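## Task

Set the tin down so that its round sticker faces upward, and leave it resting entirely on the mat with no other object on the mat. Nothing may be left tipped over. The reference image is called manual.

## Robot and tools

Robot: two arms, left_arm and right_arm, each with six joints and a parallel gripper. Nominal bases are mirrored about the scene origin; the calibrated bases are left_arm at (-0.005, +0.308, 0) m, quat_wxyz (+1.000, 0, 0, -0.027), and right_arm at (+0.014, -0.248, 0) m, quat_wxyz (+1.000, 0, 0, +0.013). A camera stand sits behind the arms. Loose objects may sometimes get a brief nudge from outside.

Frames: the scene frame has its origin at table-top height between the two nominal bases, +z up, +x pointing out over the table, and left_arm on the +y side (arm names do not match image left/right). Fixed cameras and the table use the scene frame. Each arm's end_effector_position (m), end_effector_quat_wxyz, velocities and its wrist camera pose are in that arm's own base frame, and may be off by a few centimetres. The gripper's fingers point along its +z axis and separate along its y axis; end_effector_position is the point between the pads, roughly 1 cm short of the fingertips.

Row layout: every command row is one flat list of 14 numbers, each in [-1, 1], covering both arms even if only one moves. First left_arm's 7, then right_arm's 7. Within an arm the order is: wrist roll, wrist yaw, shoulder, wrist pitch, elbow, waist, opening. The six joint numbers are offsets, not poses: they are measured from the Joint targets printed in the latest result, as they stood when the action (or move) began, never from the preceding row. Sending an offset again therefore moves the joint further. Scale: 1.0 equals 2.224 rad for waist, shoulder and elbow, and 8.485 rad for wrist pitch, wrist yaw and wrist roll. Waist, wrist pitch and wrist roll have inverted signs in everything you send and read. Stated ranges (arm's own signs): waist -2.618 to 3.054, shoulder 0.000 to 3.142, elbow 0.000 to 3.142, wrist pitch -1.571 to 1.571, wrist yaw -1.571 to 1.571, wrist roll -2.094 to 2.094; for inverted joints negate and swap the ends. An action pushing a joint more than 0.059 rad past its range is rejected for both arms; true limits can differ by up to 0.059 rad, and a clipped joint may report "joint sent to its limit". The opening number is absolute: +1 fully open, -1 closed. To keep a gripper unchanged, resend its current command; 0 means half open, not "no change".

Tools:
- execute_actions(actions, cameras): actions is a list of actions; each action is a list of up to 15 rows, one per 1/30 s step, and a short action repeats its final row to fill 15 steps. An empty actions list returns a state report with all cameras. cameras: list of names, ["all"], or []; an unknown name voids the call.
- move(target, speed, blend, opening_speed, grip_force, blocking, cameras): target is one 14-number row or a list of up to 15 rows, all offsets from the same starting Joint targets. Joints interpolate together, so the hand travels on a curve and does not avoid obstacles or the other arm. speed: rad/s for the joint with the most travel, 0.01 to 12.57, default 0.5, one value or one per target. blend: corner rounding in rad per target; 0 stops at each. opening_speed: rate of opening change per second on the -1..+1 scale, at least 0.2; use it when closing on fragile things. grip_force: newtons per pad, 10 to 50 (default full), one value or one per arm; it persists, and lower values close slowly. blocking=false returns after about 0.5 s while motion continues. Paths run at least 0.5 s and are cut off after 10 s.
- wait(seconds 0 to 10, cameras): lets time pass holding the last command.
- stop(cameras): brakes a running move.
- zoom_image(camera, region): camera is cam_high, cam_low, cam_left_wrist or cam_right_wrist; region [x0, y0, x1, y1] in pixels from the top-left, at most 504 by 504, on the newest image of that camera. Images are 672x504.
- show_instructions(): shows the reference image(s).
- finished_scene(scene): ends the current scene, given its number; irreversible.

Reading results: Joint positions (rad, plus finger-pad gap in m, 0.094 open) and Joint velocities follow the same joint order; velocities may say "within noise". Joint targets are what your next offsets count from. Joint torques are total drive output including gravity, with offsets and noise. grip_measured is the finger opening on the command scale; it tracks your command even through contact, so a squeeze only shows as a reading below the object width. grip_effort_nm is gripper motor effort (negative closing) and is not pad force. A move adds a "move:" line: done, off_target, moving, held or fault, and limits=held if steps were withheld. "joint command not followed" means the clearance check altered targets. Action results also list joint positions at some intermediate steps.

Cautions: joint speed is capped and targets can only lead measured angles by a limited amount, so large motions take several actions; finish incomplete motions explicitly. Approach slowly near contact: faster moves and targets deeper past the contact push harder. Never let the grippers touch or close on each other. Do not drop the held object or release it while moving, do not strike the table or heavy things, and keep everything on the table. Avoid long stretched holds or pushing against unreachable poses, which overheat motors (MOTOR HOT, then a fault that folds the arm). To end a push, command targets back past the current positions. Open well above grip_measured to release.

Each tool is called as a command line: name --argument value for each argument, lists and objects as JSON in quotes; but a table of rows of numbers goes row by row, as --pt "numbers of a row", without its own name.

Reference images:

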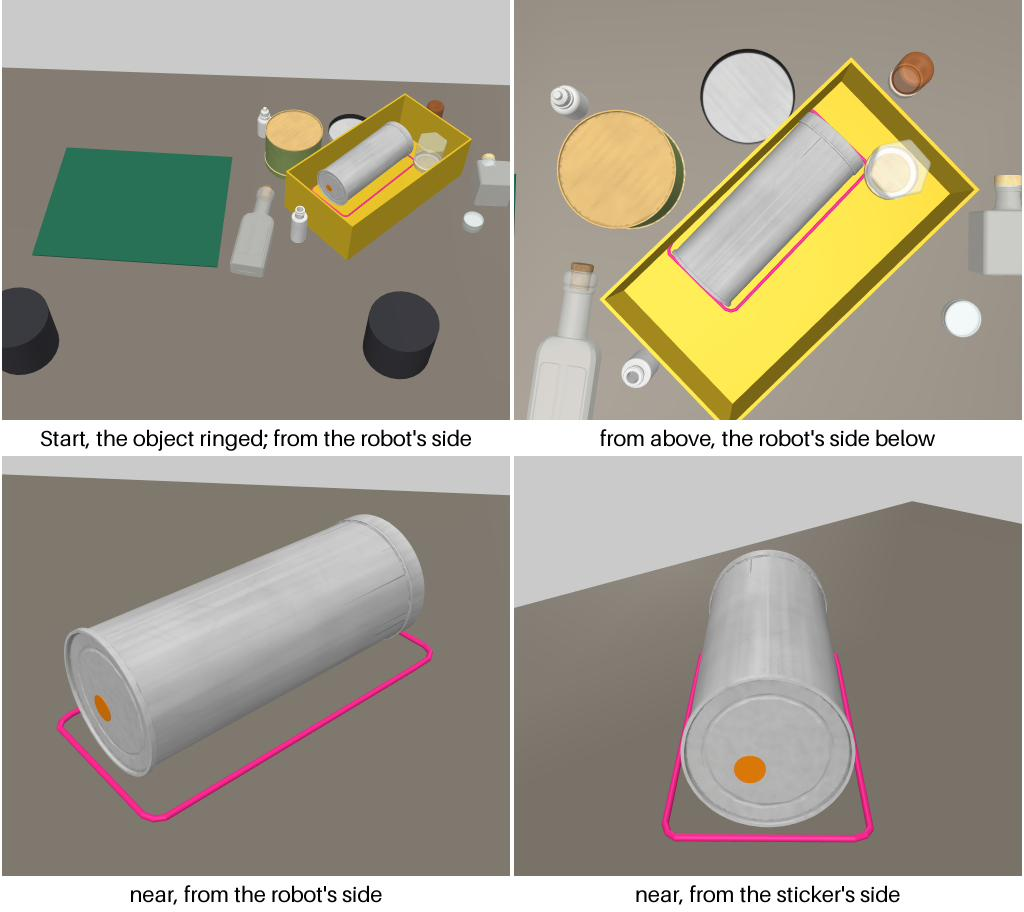

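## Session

execute_actions --actions '[]'

Scene clock: 0.00 s.
left_arm: end_effector_position=(+0.4096, +0.0048, +0.1078) grip_measured=+1.000 grip_effort_nm=n/a end_effector_quat_wxyz=(+0.571, -0.013, +0.821, -0.003) | right_arm: end_effector_position=(+0.3979, +0.0022, +0.1117) grip_measured=+1.000 grip_effort_nm=n/a end_effector_quat_wxyz=(+0.588, +0.003, +0.808, -0.021)
Joint names: [wrist roll, wrist yaw, shoulder, wrist pitch, elbow, waist]
Joint positions: left_arm=[0.022 -0.001 1.516 -0.72 0.44 -0.009 0.094] | right_arm=[0.009 0.071 1.484 -0.798 0.373 -0.035 0.094]
Joint velocities: within noise
Joint torques (N m): no reading
Heat: left arm: 27 °C; right arm: 28 °C.
Joint targets: left_arm=[0.018 -0.007 1.503 -0.718 0.452 -0.001] | right_arm=[0.004 0.078 1.468 -0.810 0.389 -0.028]
Tool commands: left_gripper/opening=+1.0 right_gripper/opening=+1.0

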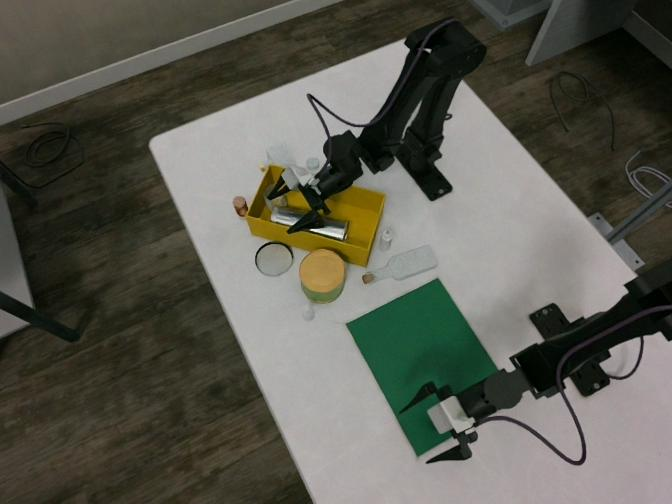

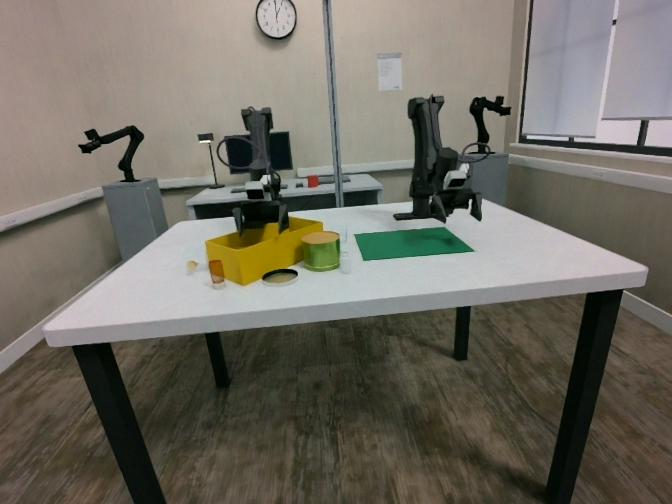

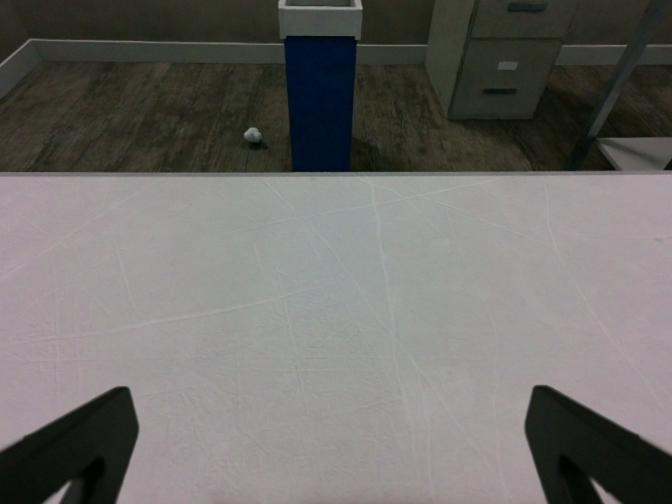

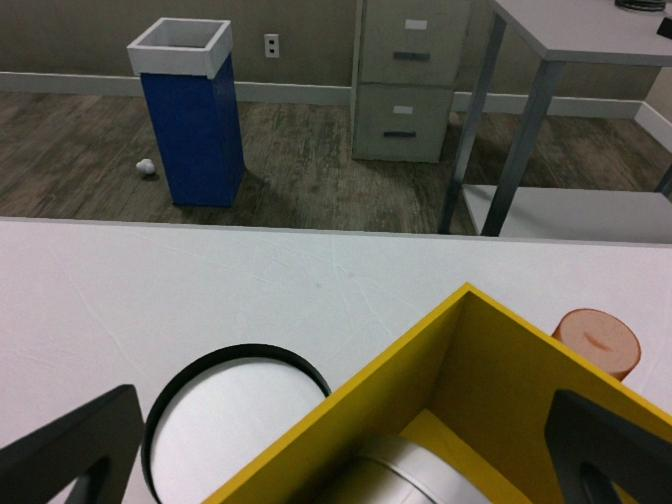

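move --pt "0 0 -0.22 0 0 0 1 0 0 -0.22 0 0 0 1" --pt "0 0 -0.22 0 0 -0.25 1 0 -0.0092 -0.152 0.2587 0.55 0.0126 1" --speed 1.0 --blend '[0.1,0]' --cameras '["cam_right_wrist","cam_high","cam_low"]'

zoom_image --camera "cam_high" --region '[220, 120, 520, 480]'

Scene clock: 27.37 s.
left_arm: end_effector_position=(+0.3151, +0.1937, +0.2906) grip_measured=+1.000 grip_effort_nm=0.02 end_effector_quat_wxyz=(+0.725, -0.186, +0.633, +0.195) | right_arm: end_effector_position=(+0.2565, +0.0022, +0.3185) grip_measured=+1.000 grip_effort_nm=0.00 end_effector_quat_wxyz=(+0.323, -0.009, +0.946, -0.005)
Joint names: [wrist roll, wrist yaw, shoulder, wrist pitch, elbow, waist]
Joint positions: left_arm=[0.022 0.001 1.031 -0.72 0.44 -0.549 0.094] | right_arm=[0.009 0.013 1.131 1.356 1.574 -0.014 0.094]
Joint torques (N m): left_arm=[-0.02 -0.03 -3.26 -2.16 8.03 -0.66] | right_arm=[-0.01 -0.07 -1.21 -0.99 7.3 0.68]
Heat: left arm: 28 °C; right arm: 30 °C.
Joint targets: left_arm=[0.018 -0.007 1.014 -0.718 0.452 -0.557] | right_arm=[0.004 0.000 1.129 1.385 1.612 0.000]
move: off_target (right_arm); right_arm: the elbow is farthest, 0.038 rad from its target
Images, in order (width x height): cam_high 672x504, cam_low 672x504, cam_right_wrist 672x504.

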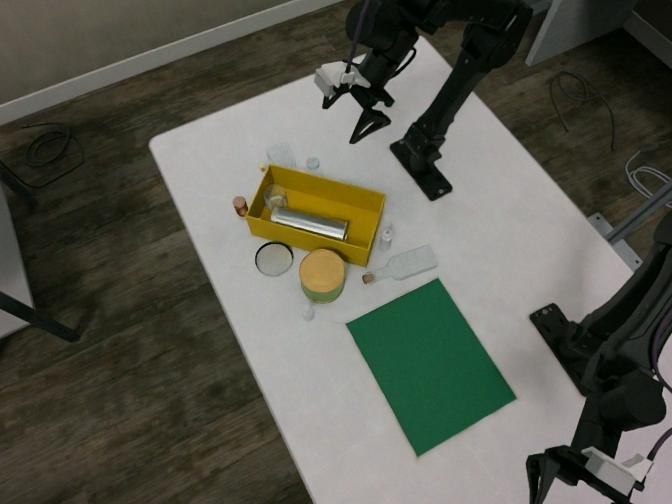

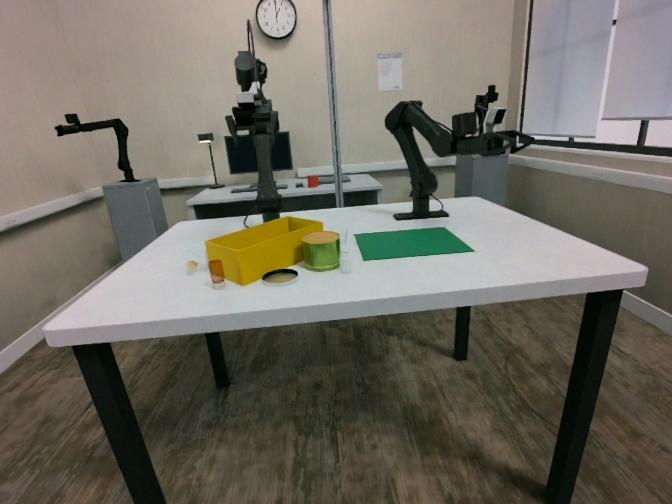

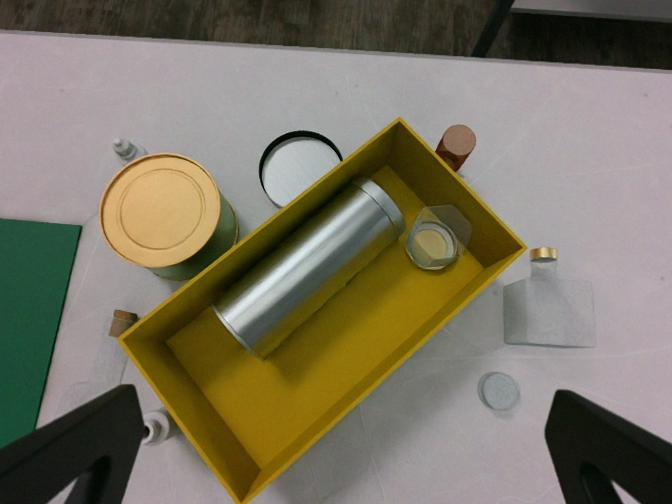

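Scaled by 1.400.

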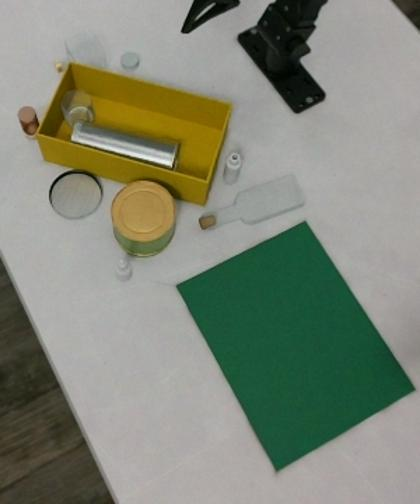

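zoom_image --camera "cam_right_wrist" --region '[110, 100, 540, 420]'

Scaled by 1.172.

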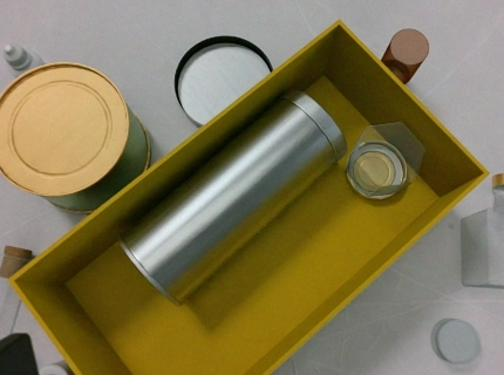

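move --target '[0,0,0,0,0,0,1,-0.0963,-0.0365,0.1416,-0.0536,-0.1853,0.0252,1]' --speed 0.8 --cameras '["cam_right_wrist","cam_high","cam_low"]'

zoom_image --camera "cam_low" --region '[190, 160, 350, 290]'

zoom_image --camera "cam_high" --region '[230, 120, 430, 270]'

Scene clock: 72.93 s.
left_arm: end_effector_position=(+0.3136, +0.1961, +0.2906) grip_measured=+1.000 grip_effort_nm=0.02 end_effector_quat_wxyz=(+0.725, -0.188, +0.633, +0.198) | right_arm: end_effector_position=(+0.3260, +0.0390, +0.1516) grip_measured=+1.000 grip_effort_nm=-0.01 end_effector_quat_wxyz=(+0.107, +0.382, +0.896, +0.198)
Joint names: [wrist roll, wrist yaw, shoulder, wrist pitch, elbow, waist]
Joint positions: left_arm=[0.022 0.001 1.031 -0.72 0.44 -0.556 0.094] | right_arm=[-0.815 -0.292 1.449 0.974 1.205 0.043 0.094]
Joint torques (N m): left_arm=[0 -0.05 -3.23 -2.17 8.13 -0.61] | right_arm=[-0.03 -0.26 -5.41 -1.28 4.9 0.65]
Heat: left arm: 29 °C; right arm: 32 °C.
Joint targets: left_arm=[0.018 -0.007 1.014 -0.718 0.452 -0.557] | right_arm=[-0.813 -0.310 1.444 0.931 1.200 0.056]
move: off_target (right_arm); right_arm: the wrist pitch is farthest, 0.043 rad from its target
Images, in order (width x height): cam_high 672x504, cam_low 672x504, cam_right_wrist 672x504.

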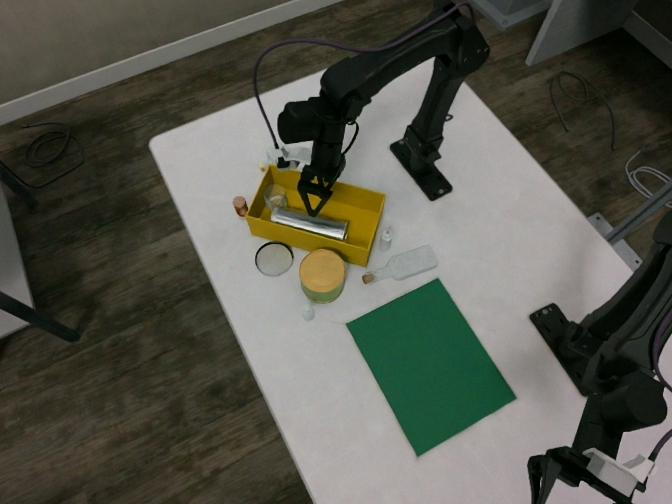

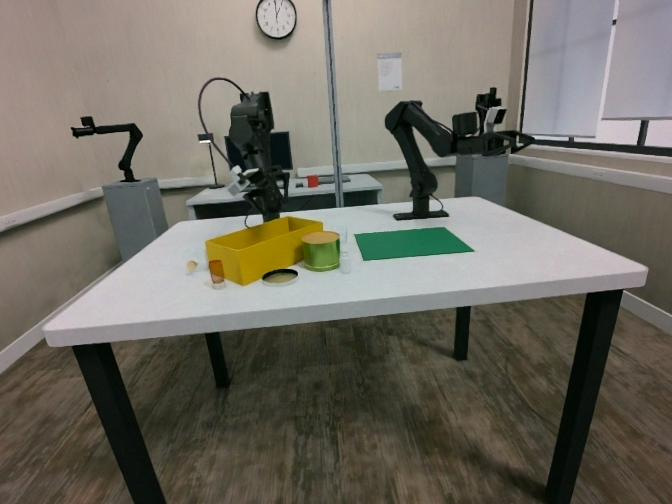

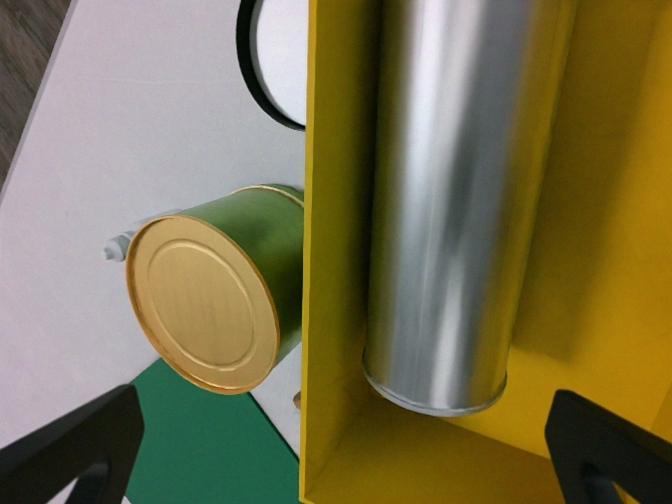

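Scaled by 3.150.

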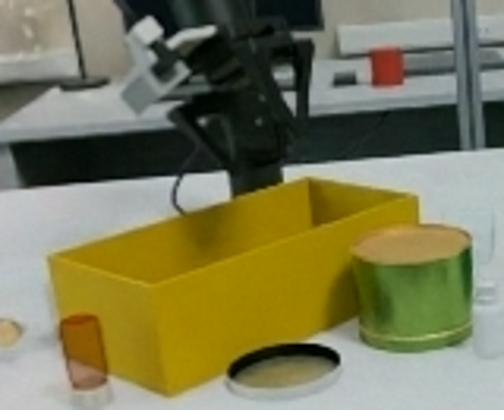

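Scaled by 2.520.

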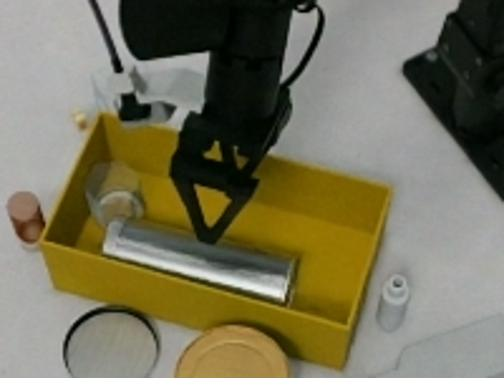

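move --pt "0 0 0 0 0 0 1 0.0292 -0.0342 -0.0647 -0.0196 -0.1461 0.1389 0.57" --pt "0 0 0 0 0 0 1 0.0115 -0.0282 -0.0117 -0.0561 -0.1978 0.0778 0.57" --speed '[0.7,0.4]' --blend '[0.03,0]' --cameras '["cam_right_wrist","cam_high"]'

Scene clock: 111.20 s.
left_arm: end_effector_position=(+0.3136, +0.1961, +0.2906) grip_measured=+1.000 grip_effort_nm=0.02 end_effector_quat_wxyz=(+0.725, -0.188, +0.633, +0.198) | right_arm: end_effector_position=(+0.3176, +0.0246, +0.0769) grip_measured=+0.572 grip_effort_nm=-0.11 end_effector_quat_wxyz=(+0.134, +0.378, +0.863, +0.308)
Joint names: [wrist roll, wrist yaw, shoulder, wrist pitch, elbow, waist]
Joint positions: left_arm=[0.022 0.001 1.031 -0.72 0.44 -0.556 0.094] | right_arm=[-0.721 -0.551 1.414 0.498 0.771 0.227 0.074]
Joint torques (N m): left_arm=[0.01 -0.05 -3.23 -2.15 8.14 -0.65] | right_arm=[-0.01 -0.19 -4.04 -1.36 4.27 -0.38]
Heat: left arm: 30 °C; right arm: 30 °C.
Joint targets: left_arm=[0.018 -0.007 1.014 -0.718 0.452 -0.557] | right_arm=[-0.715 -0.549 1.418 0.455 0.760 0.229]
move: off_target (right_arm); right_arm: the wrist pitch is farthest, 0.043 rad from its target
Images, in order (width x height): cam_high 672x504, cam_right_wrist 672x504.

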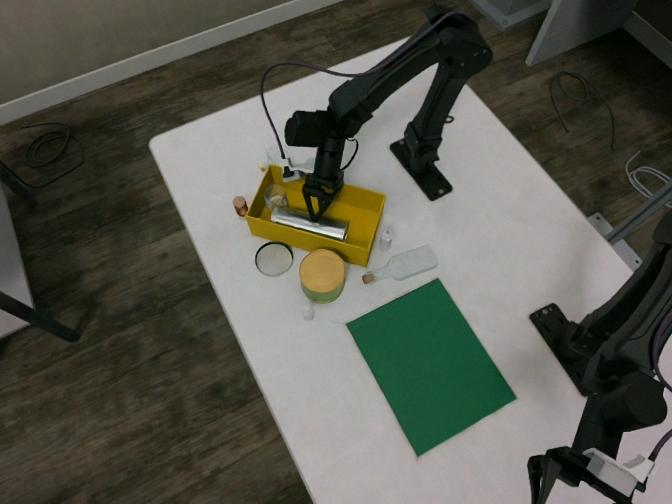

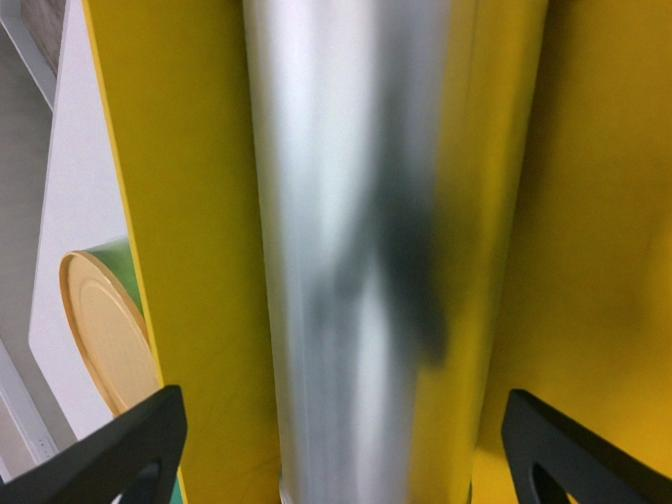

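move --target '[0,0,0,0,0,0,1,-0.0041,0.004,0.0279,-0.0124,-0.0171,-0.0211,0.57]' --speed 0.2 --cameras '["cam_right_wrist","cam_high"]'

zoom_image --camera "cam_high" --region '[240, 150, 400, 270]'

Scene clock: 131.23 s.
left_arm: end_effector_position=(+0.3136, +0.1961, +0.2906) grip_measured=+1.000 grip_effort_nm=0.02 end_effector_quat_wxyz=(+0.725, -0.188, +0.633, +0.198) | right_arm: end_effector_position=(+0.3205, +0.0336, +0.0521) grip_measured=+0.572 grip_effort_nm=-0.11 end_effector_quat_wxyz=(+0.125, +0.377, +0.868, +0.299)
Joint names: [wrist roll, wrist yaw, shoulder, wrist pitch, elbow, waist]
Joint positions: left_arm=[0.022 0.001 1.031 -0.72 0.44 -0.556 0.094] | right_arm=[-0.753 -0.521 1.478 0.397 0.729 0.181 0.074]
Joint torques (N m): left_arm=[-0.02 -0.05 -3.25 -2.17 8.12 -0.65] | right_arm=[-0.02 -0.14 -4.62 -1.39 4.31 -0.5]
Heat: left arm: 31 °C; right arm: 29 °C.
Joint targets: left_arm=[0.018 -0.007 1.014 -0.718 0.452 -0.557] | right_arm=[-0.750 -0.515 1.480 0.349 0.722 0.182]
move: off_target (right_arm); right_arm: the wrist pitch is farthest, 0.047 rad from its target
Images, in order (width x height): cam_high 672x504, cam_right_wrist 672x504.

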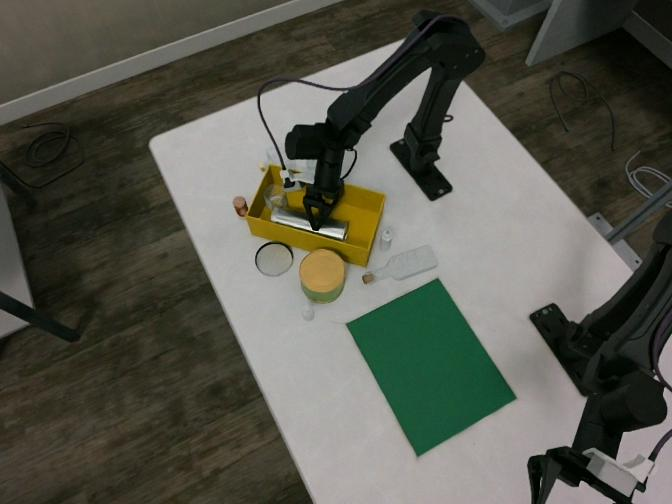

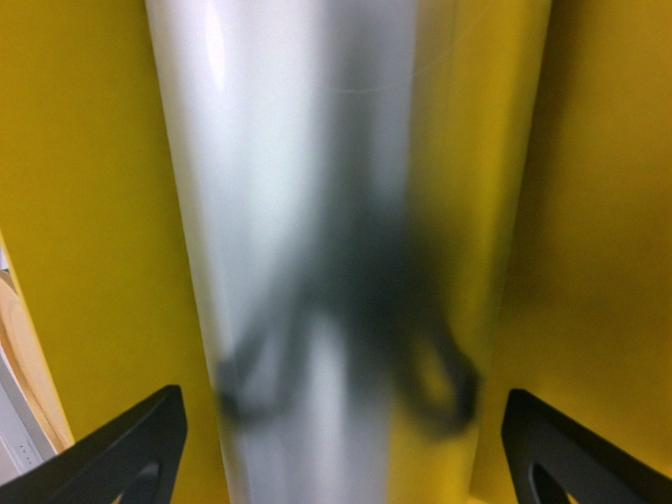

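Scaled by 3.150.

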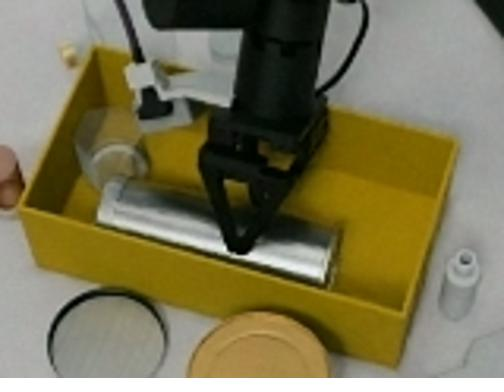

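move --pt "0 0 0 0 0 0 1 -0.0052 0.0027 0.0155 -0.0112 -0.0126 -0.0193 0.57" --pt "0 0 0 0 0 0 1 -0.0052 0.0027 0.0155 -0.0112 -0.0126 -0.0193 0.0" --speed 0.15 --opening_speed 0.3 --grip_force '[40,40]' --cameras '["cam_right_wrist","cam_high"]'

zoom_image --camera "cam_high" --region '[240, 150, 400, 270]'

Scene clock: 146.37 s.
left_arm: end_effector_position=(+0.3136, +0.1961, +0.2906) grip_measured=+1.000 grip_effort_nm=0.02 end_effector_quat_wxyz=(+0.725, -0.188, +0.633, +0.198) | right_arm: end_effector_position=(+0.3267, +0.0423, +0.0407) grip_measured=+0.378 grip_effort_nm=-0.85 end_effector_quat_wxyz=(+0.130, +0.377, +0.867, +0.298)
Joint names: [wrist roll, wrist yaw, shoulder, wrist pitch, elbow, waist]
Joint positions: left_arm=[0.022 0.001 1.031 -0.72 0.44 -0.556 0.094] | right_arm=[-0.799 -0.496 1.512 0.303 0.702 0.138 0.065]
Joint torques (N m): left_arm=[0 -0.03 -3.23 -2.17 8.12 -0.58] | right_arm=[-0.01 -0.14 -4.67 -1.46 4.15 -0.42]
Heat: left arm: 31 °C; right arm: 29 °C.
Joint targets: left_arm=[0.018 -0.007 1.014 -0.718 0.452 -0.557] | right_arm=[-0.794 -0.492 1.515 0.254 0.694 0.139]
grip_force (N): 40, 40
move: off_target (right_arm); target 2's new numbers were sent with right_arm's wrist pitch 0.049 rad from that target; right_arm: the wrist pitch is farthest, 0.049 rad from its target
Images, in order (width x height): cam_high 672x504, cam_right_wrist 672x504.

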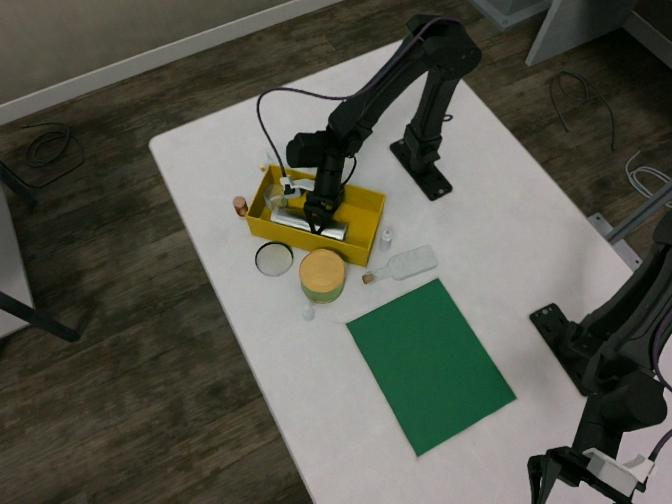

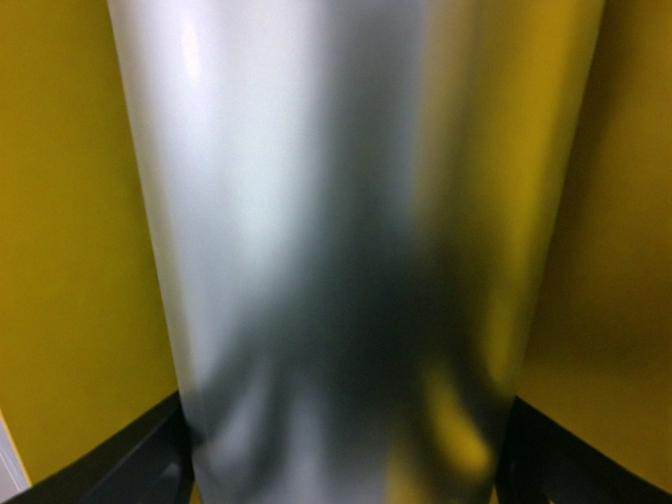

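Scaled by 3.150.

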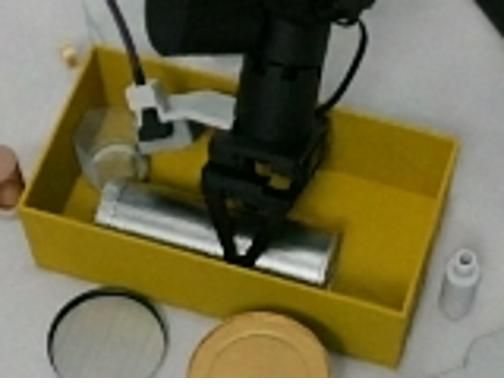

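move --pt "0 0 0 0 0 0 1 0.0016 -0.001 -0.0787 0.0579 0.1466 0.0067 0" --pt "0 0 0 0 0 0 1 -0.0478 0.058 0.0922 0.141 0.5198 -0.2873 0" --speed '[0.25,0.6]' --blend '[0.03,0]' --cameras '["cam_right_wrist","cam_high","cam_low"]'

Scene clock: 180.60 s.
left_arm: end_effector_position=(+0.3136, +0.1961, +0.2906) grip_measured=+1.000 grip_effort_nm=0.02 end_effector_quat_wxyz=(+0.725, -0.188, +0.633, +0.198) | right_arm: end_effector_position=(+0.3070, +0.1744, +0.2177) grip_measured=+0.377 grip_effort_nm=-0.85 end_effector_quat_wxyz=(+0.066, +0.338, +0.934, +0.094)
Joint names: [wrist roll, wrist yaw, shoulder, wrist pitch, elbow, waist]
Joint positions: left_arm=[0.022 0.001 1.031 -0.72 0.44 -0.556 0.094] | right_arm=[-1.2 -0.024 1.714 1.432 1.804 -0.502 0.065]
Joint torques (N m): left_arm=[-0.01 -0.05 -3.21 -2.17 8.14 -0.64] | right_arm=[-0.06 0.14 -6.48 -0.55 8.32 0.17]
Heat: left arm: 32 °C; right arm: 29 °C.
Joint targets: left_arm=[0.018 -0.007 1.014 -0.718 0.452 -0.557] | right_arm=[-1.200 0.000 1.720 1.451 1.850 -0.500]
grip_force (N): 40, 40
move: off_target (right_arm); right_arm: the elbow is farthest, 0.046 rad from its target
Images, in order (width x height): cam_high 672x504, cam_low 672x504, cam_right_wrist 672x504.

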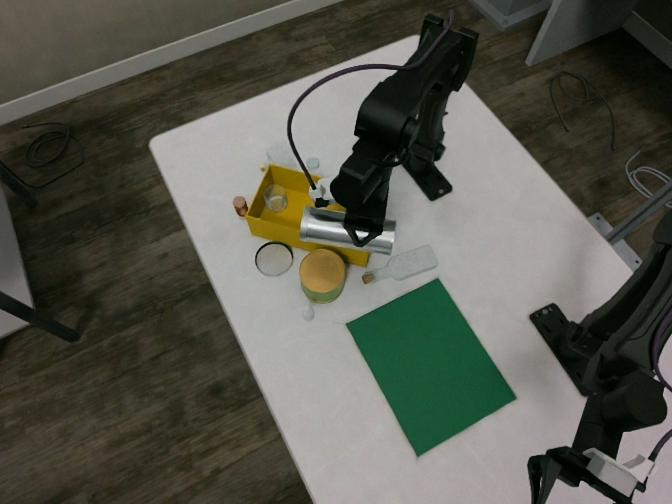

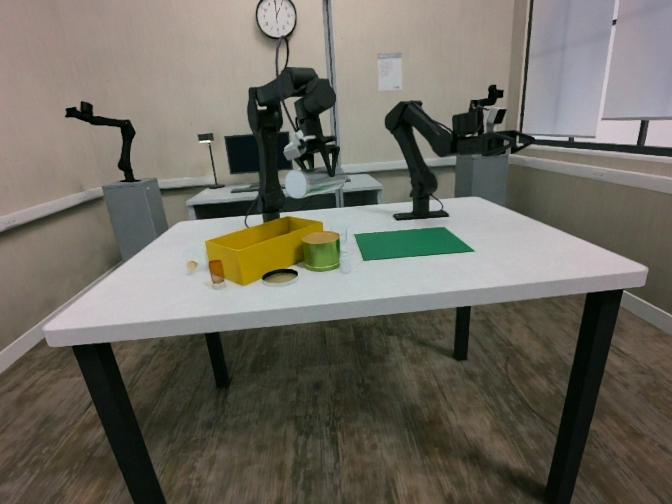

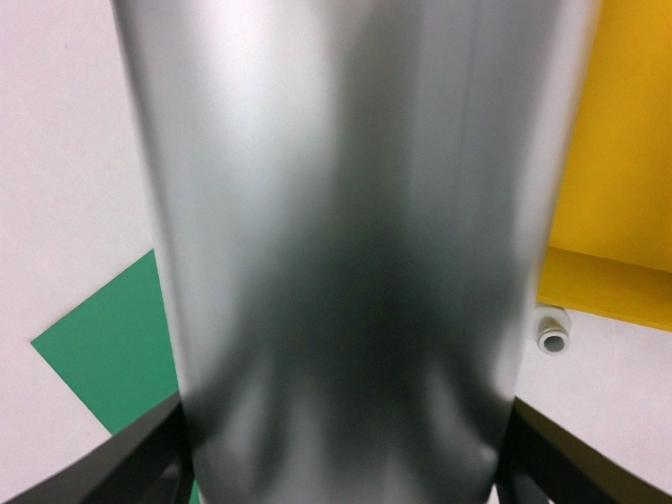

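move --pt "0 0 0 0 0 0 1 -0.0436 0 0.1978 0.0022 0.1349 -0.1978 0" --pt "0 0 0 0 0 0 1 -0.0436 0 0.2014 -0.0278 0.0135 -0.1978 0" --speed '[0.6,0.4]' --blend '[0.03,0]' --cameras '["cam_right_wrist","cam_high"]'

Scene clock: 186.87 s.
left_arm: end_effector_position=(+0.3136, +0.1961, +0.2906) grip_measured=+1.000 grip_effort_nm=0.02 end_effector_quat_wxyz=(+0.725, -0.188, +0.633, +0.198) | right_arm: end_effector_position=(+0.2503, +0.3523, +0.0774) grip_measured=+0.377 grip_effort_nm=-0.85 end_effector_quat_wxyz=(+0.000, +0.302, +0.953, +0.027)
Joint names: [wrist roll, wrist yaw, shoulder, wrist pitch, elbow, waist]
Joint positions: left_arm=[0.022 0.001 1.031 -0.72 0.44 -0.556 0.094] | right_arm=[-1.557 -0.018 2.164 1.24 1.884 -0.943 0.065]
Joint torques (N m): left_arm=[-0.01 -0.05 -3.3 -2.15 8.2 -0.54] | right_arm=[-0.08 0.09 -10.73 -0.69 4.51 0.5]
Heat: left arm: 32 °C; right arm: 30 °C.
Joint targets: left_arm=[0.018 -0.007 1.014 -0.718 0.452 -0.557] | right_arm=[-1.570 0.000 2.168 1.215 1.880 -0.940]
grip_force (N): 40, 40
move: done
Images, in order (width x height): cam_high 672x504, cam_right_wrist 672x504.

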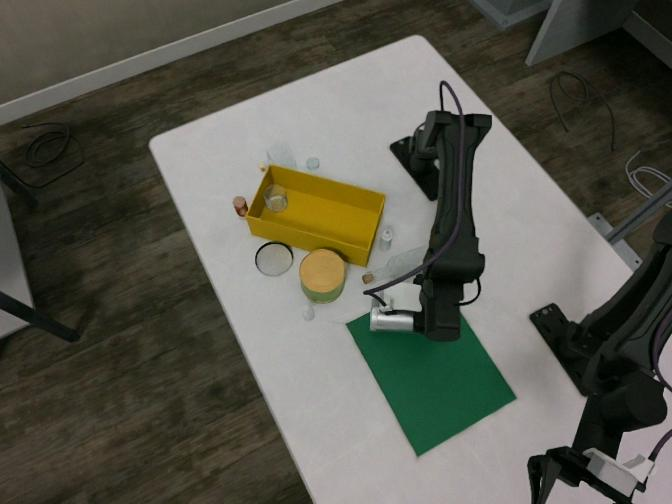

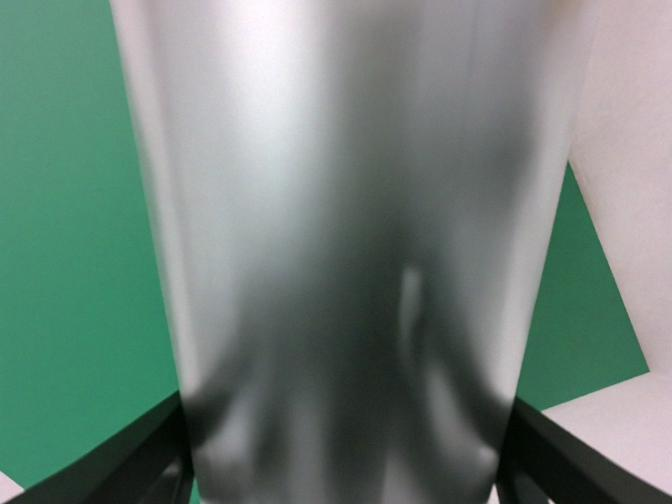

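move --target '[0,0,0,0,0,0,1,0,0,0,-0.0151,-0.0576,0,0]' --speed 0.15

Scene clock: 192.17 s.
left_arm: end_effector_position=(+0.3136, +0.1961, +0.2906) grip_measured=+1.000 grip_effort_nm=0.02 end_effector_quat_wxyz=(+0.725, -0.188, +0.633, +0.198) | right_arm: end_effector_position=(+0.2459, +0.3519, +0.0459) grip_measured=+0.377 grip_effort_nm=-0.85 end_effector_quat_wxyz=(+0.000, +0.298, +0.954, +0.028)
Joint names: [wrist roll, wrist yaw, shoulder, wrist pitch, elbow, waist]
Joint positions: left_arm=[0.022 0.001 1.031 -0.72 0.44 -0.556 0.094] | right_arm=[-1.557 -0.018 2.164 1.113 1.758 -0.951 0.065]
Joint torques (N m): left_arm=[0.01 -0.05 -3.32 -2.14 8.1 -0.66] | right_arm=[-0.09 0.09 -10.71 -0.7 4.37 0.5]
Heat: left arm: 32 °C; right arm: 30 °C.
Joint targets: left_arm=[0.018 -0.007 1.014 -0.718 0.452 -0.557] | right_arm=[-1.570 0.000 2.168 1.087 1.752 -0.940]
grip_force (N): 40, 40
move: done

move --target '[0,0,0,0,0,0,1,0,0,0,-0.0024,-0.009,0,0]' --speed 0.1 --cameras '["cam_low","cam_high"]'

zoom_image --camera "cam_low" --region '[320, 170, 480, 290]'

Scene clock: 195.57 s.
left_arm: end_effector_position=(+0.3136, +0.1961, +0.2906) grip_measured=+1.000 grip_effort_nm=0.02 end_effector_quat_wxyz=(+0.725, -0.188, +0.633, +0.198) | right_arm: end_effector_position=(+0.2459, +0.3519, +0.0417) grip_measured=+0.377 grip_effort_nm=-0.85 end_effector_quat_wxyz=(+0.000, +0.298, +0.954, +0.029)
Joint names: [wrist roll, wrist yaw, shoulder, wrist pitch, elbow, waist]
Joint positions: left_arm=[0.022 0.001 1.031 -0.72 0.44 -0.556 0.094] | right_arm=[-1.557 -0.018 2.164 1.093 1.742 -0.951 0.065]
Joint torques (N m): left_arm=[0.01 -0.04 -3.3 -2.17 8.14 -0.54] | right_arm=[-0.09 0.09 -10.7 -0.72 4.11 0.5]
Heat: left arm: 32 °C; right arm: 30 °C.
Joint targets: left_arm=[0.018 -0.007 1.014 -0.718 0.452 -0.557] | right_arm=[-1.570 0.000 2.168 1.066 1.732 -0.940]
grip_force (N): 40, 40
move: done
Images, in order (width x height): cam_high 672x504, cam_low 672x504.

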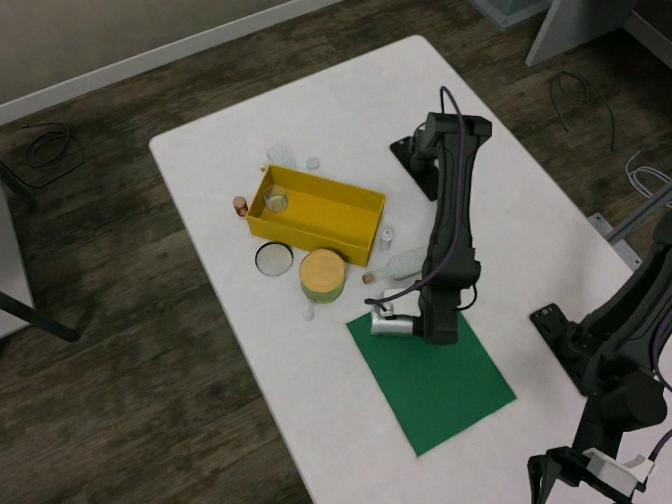

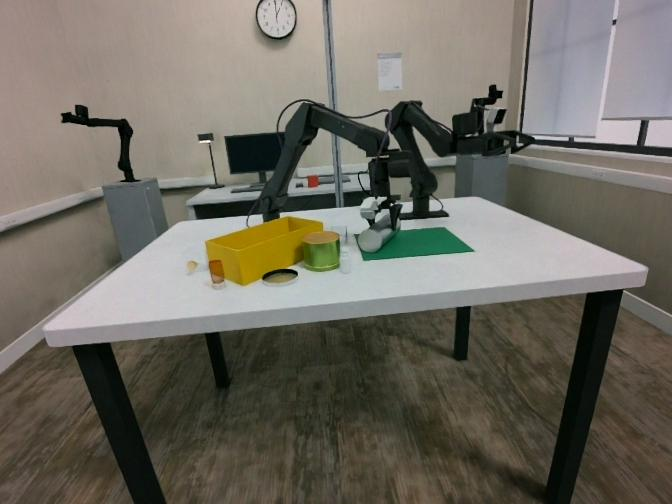

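Scaled by 3.150.

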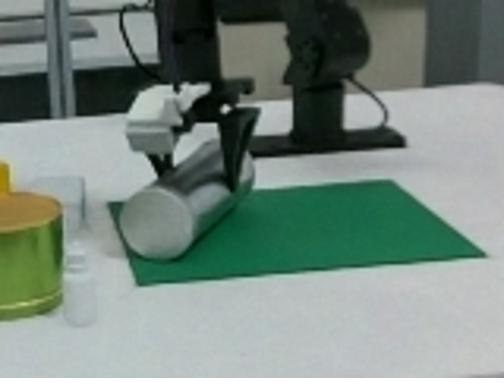

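move --target '[0,0,0,0,0,0,1,0,0,0,-0.0018,-0.007,0,0]' --speed 0.1

Scene clock: 198.00 s.
left_arm: end_effector_position=(+0.3136, +0.1961, +0.2906) grip_measured=+1.000 grip_effort_nm=0.02 end_effector_quat_wxyz=(+0.725, -0.188, +0.633, +0.198) | right_arm: end_effector_position=(+0.2460, +0.3520, +0.0402) grip_measured=+0.377 grip_effort_nm=-0.85 end_effector_quat_wxyz=(+0.001, +0.299, +0.954, +0.030)
Joint names: [wrist roll, wrist yaw, shoulder, wrist pitch, elbow, waist]
Joint positions: left_arm=[0.022 0.001 1.031 -0.72 0.44 -0.556 0.094] | right_arm=[-1.559 -0.018 2.164 1.086 1.735 -0.951 0.065]
Joint torques (N m): left_arm=[0.02 -0.02 -3.28 -2.15 8.09 -0.69] | right_arm=[-0.08 0.09 -10.7 -0.79 3.44 0.51]
Heat: left arm: 32 °C; right arm: 30 °C.
Joint targets: left_arm=[0.018 -0.007 1.014 -0.718 0.452 -0.557] | right_arm=[-1.570 0.000 2.168 1.051 1.717 -0.940]
grip_force (N): 40, 40
move: done

move --pt "0 0 0 0 0 0 1 0 0 0 0 0 0 0.95" --pt "0 0 0 0 0 0 1 0 0 -0.0036 0.0494 0.1947 0 0.95" --pt "0 0 0 0 0 0 1 0.3715 0 -0.0036 0.0494 0.1947 0 0.95" --speed '[0.3,0.4,1.3]' --opening_speed 0.5 --cameras '["cam_right_wrist","cam_high"]'

Scene clock: 211.00 s.
left_arm: end_effector_position=(+0.3136, +0.1961, +0.2906) grip_measured=+1.000 grip_effort_nm=0.02 end_effector_quat_wxyz=(+0.725, -0.188, +0.633, +0.198) | right_arm: end_effector_position=(+0.2505, +0.3511, +0.1350) grip_measured=+0.948 grip_effort_nm=0.09 end_effector_quat_wxyz=(-0.030, +0.952, -0.306, +0.012)
Joint names: [wrist roll, wrist yaw, shoulder, wrist pitch, elbow, waist]
Joint positions: left_arm=[0.022 0.001 1.031 -0.72 0.44 -0.556 0.094] | right_arm=[1.569 0.005 2.164 1.455 2.113 -0.951 0.092]
Joint torques (N m): left_arm=[-0.01 -0.05 -3.3 -2.15 8.09 -0.62] | right_arm=[0.08 0 -11.25 -0.35 7.64 0.5]
Heat: left arm: 32 °C; right arm: 30 °C.
Joint targets: left_arm=[0.018 -0.007 1.014 -0.718 0.452 -0.557] | right_arm=[1.582 0.000 2.160 1.470 2.150 -0.940]
grip_force (N): 40, 40
move: off_target (right_arm); right_arm: the elbow is farthest, 0.037 rad from its target
Images, in order (width x height): cam_high 672x504, cam_right_wrist 672x504.

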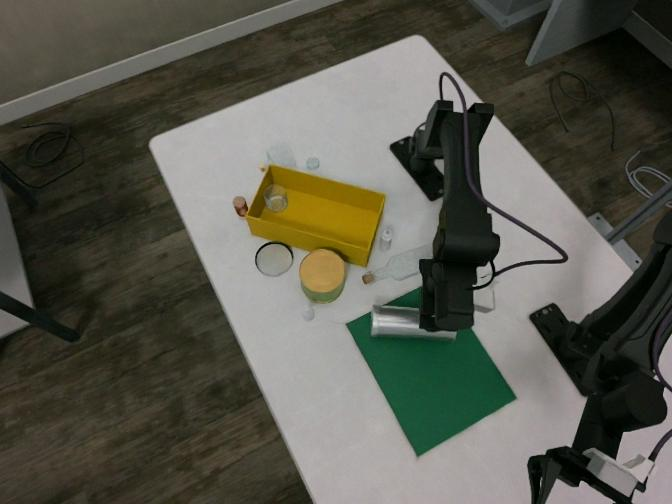

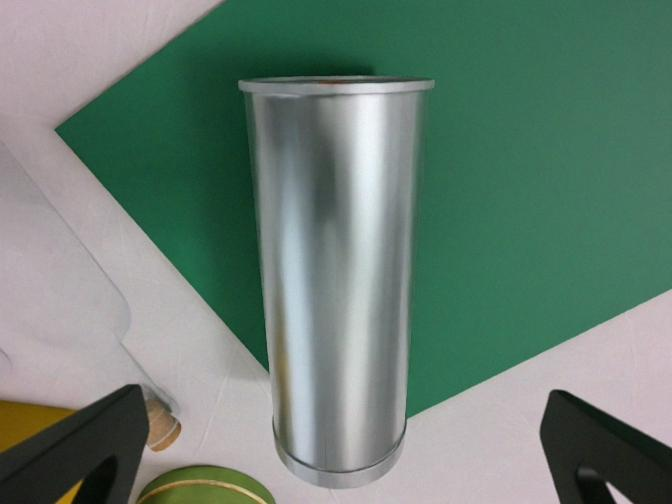

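move --pt "0 0 0 0 0 0 1 -0.0013 0 0.0036 -0.0508 -0.2 0 0.95" --pt "0 0 0 0 0 0 1 -0.0013 0 0.0036 -0.0508 -0.2 0 0" --speed 0.4 --opening_speed 0.5 --cameras '["cam_right_wrist"]'

Scene clock: 221.50 s.
left_arm: end_effector_position=(+0.3136, +0.1961, +0.2906) grip_measured=+1.000 grip_effort_nm=0.02 end_effector_quat_wxyz=(+0.725, -0.188, +0.633, +0.198) | right_arm: end_effector_position=(+0.2487, +0.3486, +0.0342) grip_measured=+0.398 grip_effort_nm=-0.85 end_effector_quat_wxyz=(-0.026, +0.952, -0.306, +0.011)
Joint names: [wrist roll, wrist yaw, shoulder, wrist pitch, elbow, waist]
Joint positions: left_arm=[0.022 0.001 1.031 -0.72 0.44 -0.556 0.094] | right_arm=[1.569 0.005 2.164 1.061 1.711 -0.951 0.066]
Joint torques (N m): left_arm=[-0.01 -0.03 -3.29 -2.16 8.14 -0.61] | right_arm=[-0.04 -0.01 -10.67 -0.67 4.31 0.49]
Heat: left arm: 32 °C; right arm: 31 °C.
Joint targets: left_arm=[0.018 -0.007 1.014 -0.718 0.452 -0.557] | right_arm=[1.571 0.000 2.168 1.039 1.705 -0.940]
grip_force (N): 40, 40
move: done
Images, in order (width x height): cam_right_wrist 672x504.

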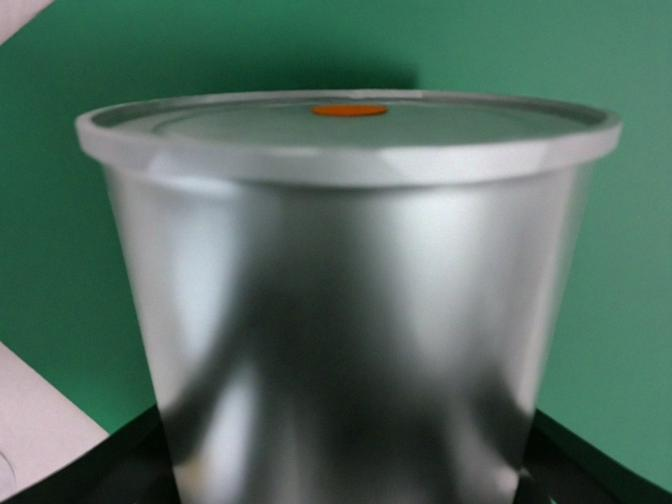

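move --pt "0 0 0 0 0 0 1 0 0 -0.0036 0.0508 0.2 0 0" --pt "0 0 0 0 0 0 1 -0.1852 0 -0.188 0.0508 0.2 0 0" --pt "0 0 0 0 0 0 1 -0.1852 0 -0.2149 -0.2592 -0.4654 0.0225 0" --speed '[0.4,1.0,0.9]' --blend '[0.03,0.1,0]' --cameras '["cam_right_wrist","cam_high","cam_low"]'

Scene clock: 239.33 s.
left_arm: end_effector_position=(+0.3136, +0.1961, +0.2906) grip_measured=+1.000 grip_effort_nm=0.02 end_effector_quat_wxyz=(+0.725, -0.188, +0.633, +0.198) | right_arm: end_effector_position=(+0.3000, +0.3828, +0.1934) grip_measured=+0.398 grip_effort_nm=-0.85 end_effector_quat_wxyz=(+0.636, -0.310, +0.635, +0.310)
Joint names: [wrist roll, wrist yaw, shoulder, wrist pitch, elbow, waist]
Joint positions: left_arm=[0.022 0.001 1.031 -0.72 0.44 -0.556 0.094] | right_arm=[0 -0.005 1.742 -1.07 0.674 -0.902 0.066]
Joint torques (N m): left_arm=[-0.01 -0.06 -3.21 -2.13 8.13 -0.64] | right_arm=[-0.06 0 -11.56 -2.51 4.34 0.65]
Heat: left arm: 32 °C; right arm: 31 °C.
Joint targets: left_arm=[0.018 -0.007 1.014 -0.718 0.452 -0.557] | right_arm=[0.000 0.000 1.690 -1.160 0.670 -0.890]
grip_force (N): 40, 40
move: off_target (right_arm); right_arm: the wrist pitch is farthest, 0.091 rad from its target
Images, in order (width x height): cam_high 672x504, cam_low 672x504, cam_right_wrist 672x504.

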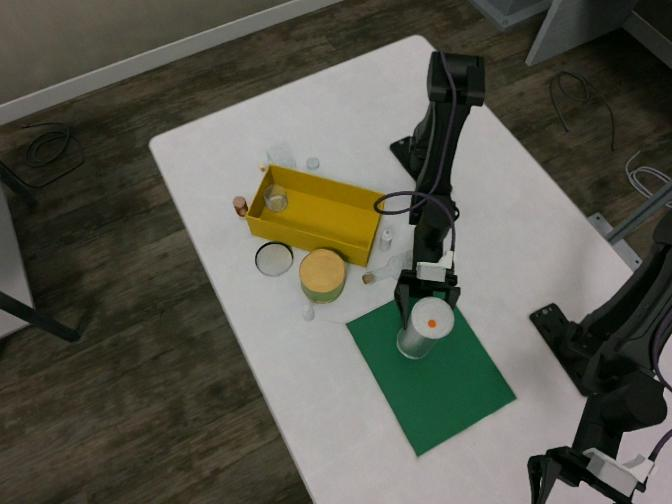

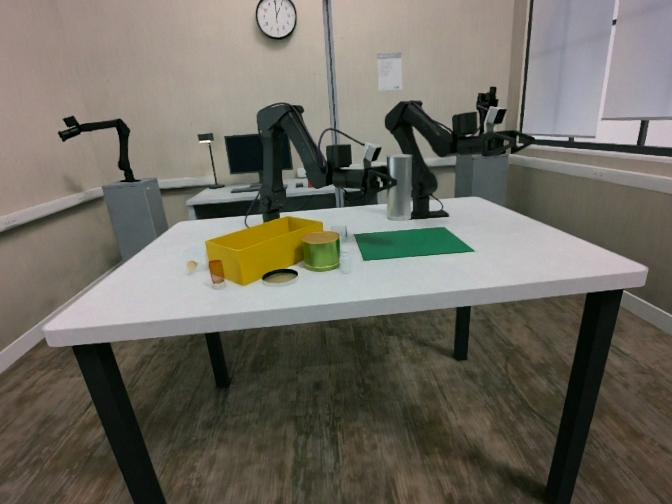

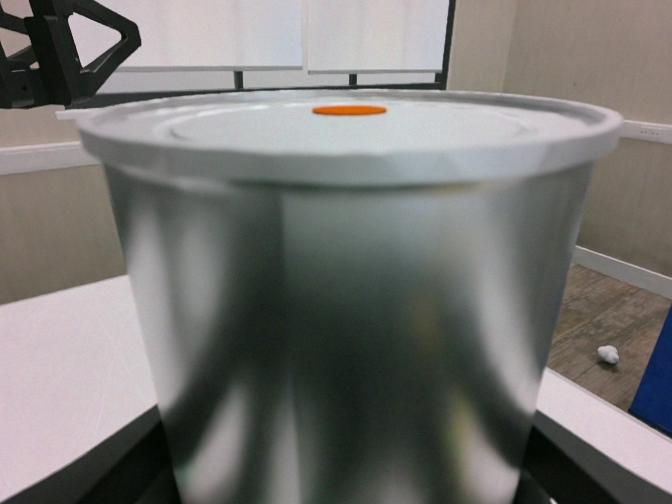

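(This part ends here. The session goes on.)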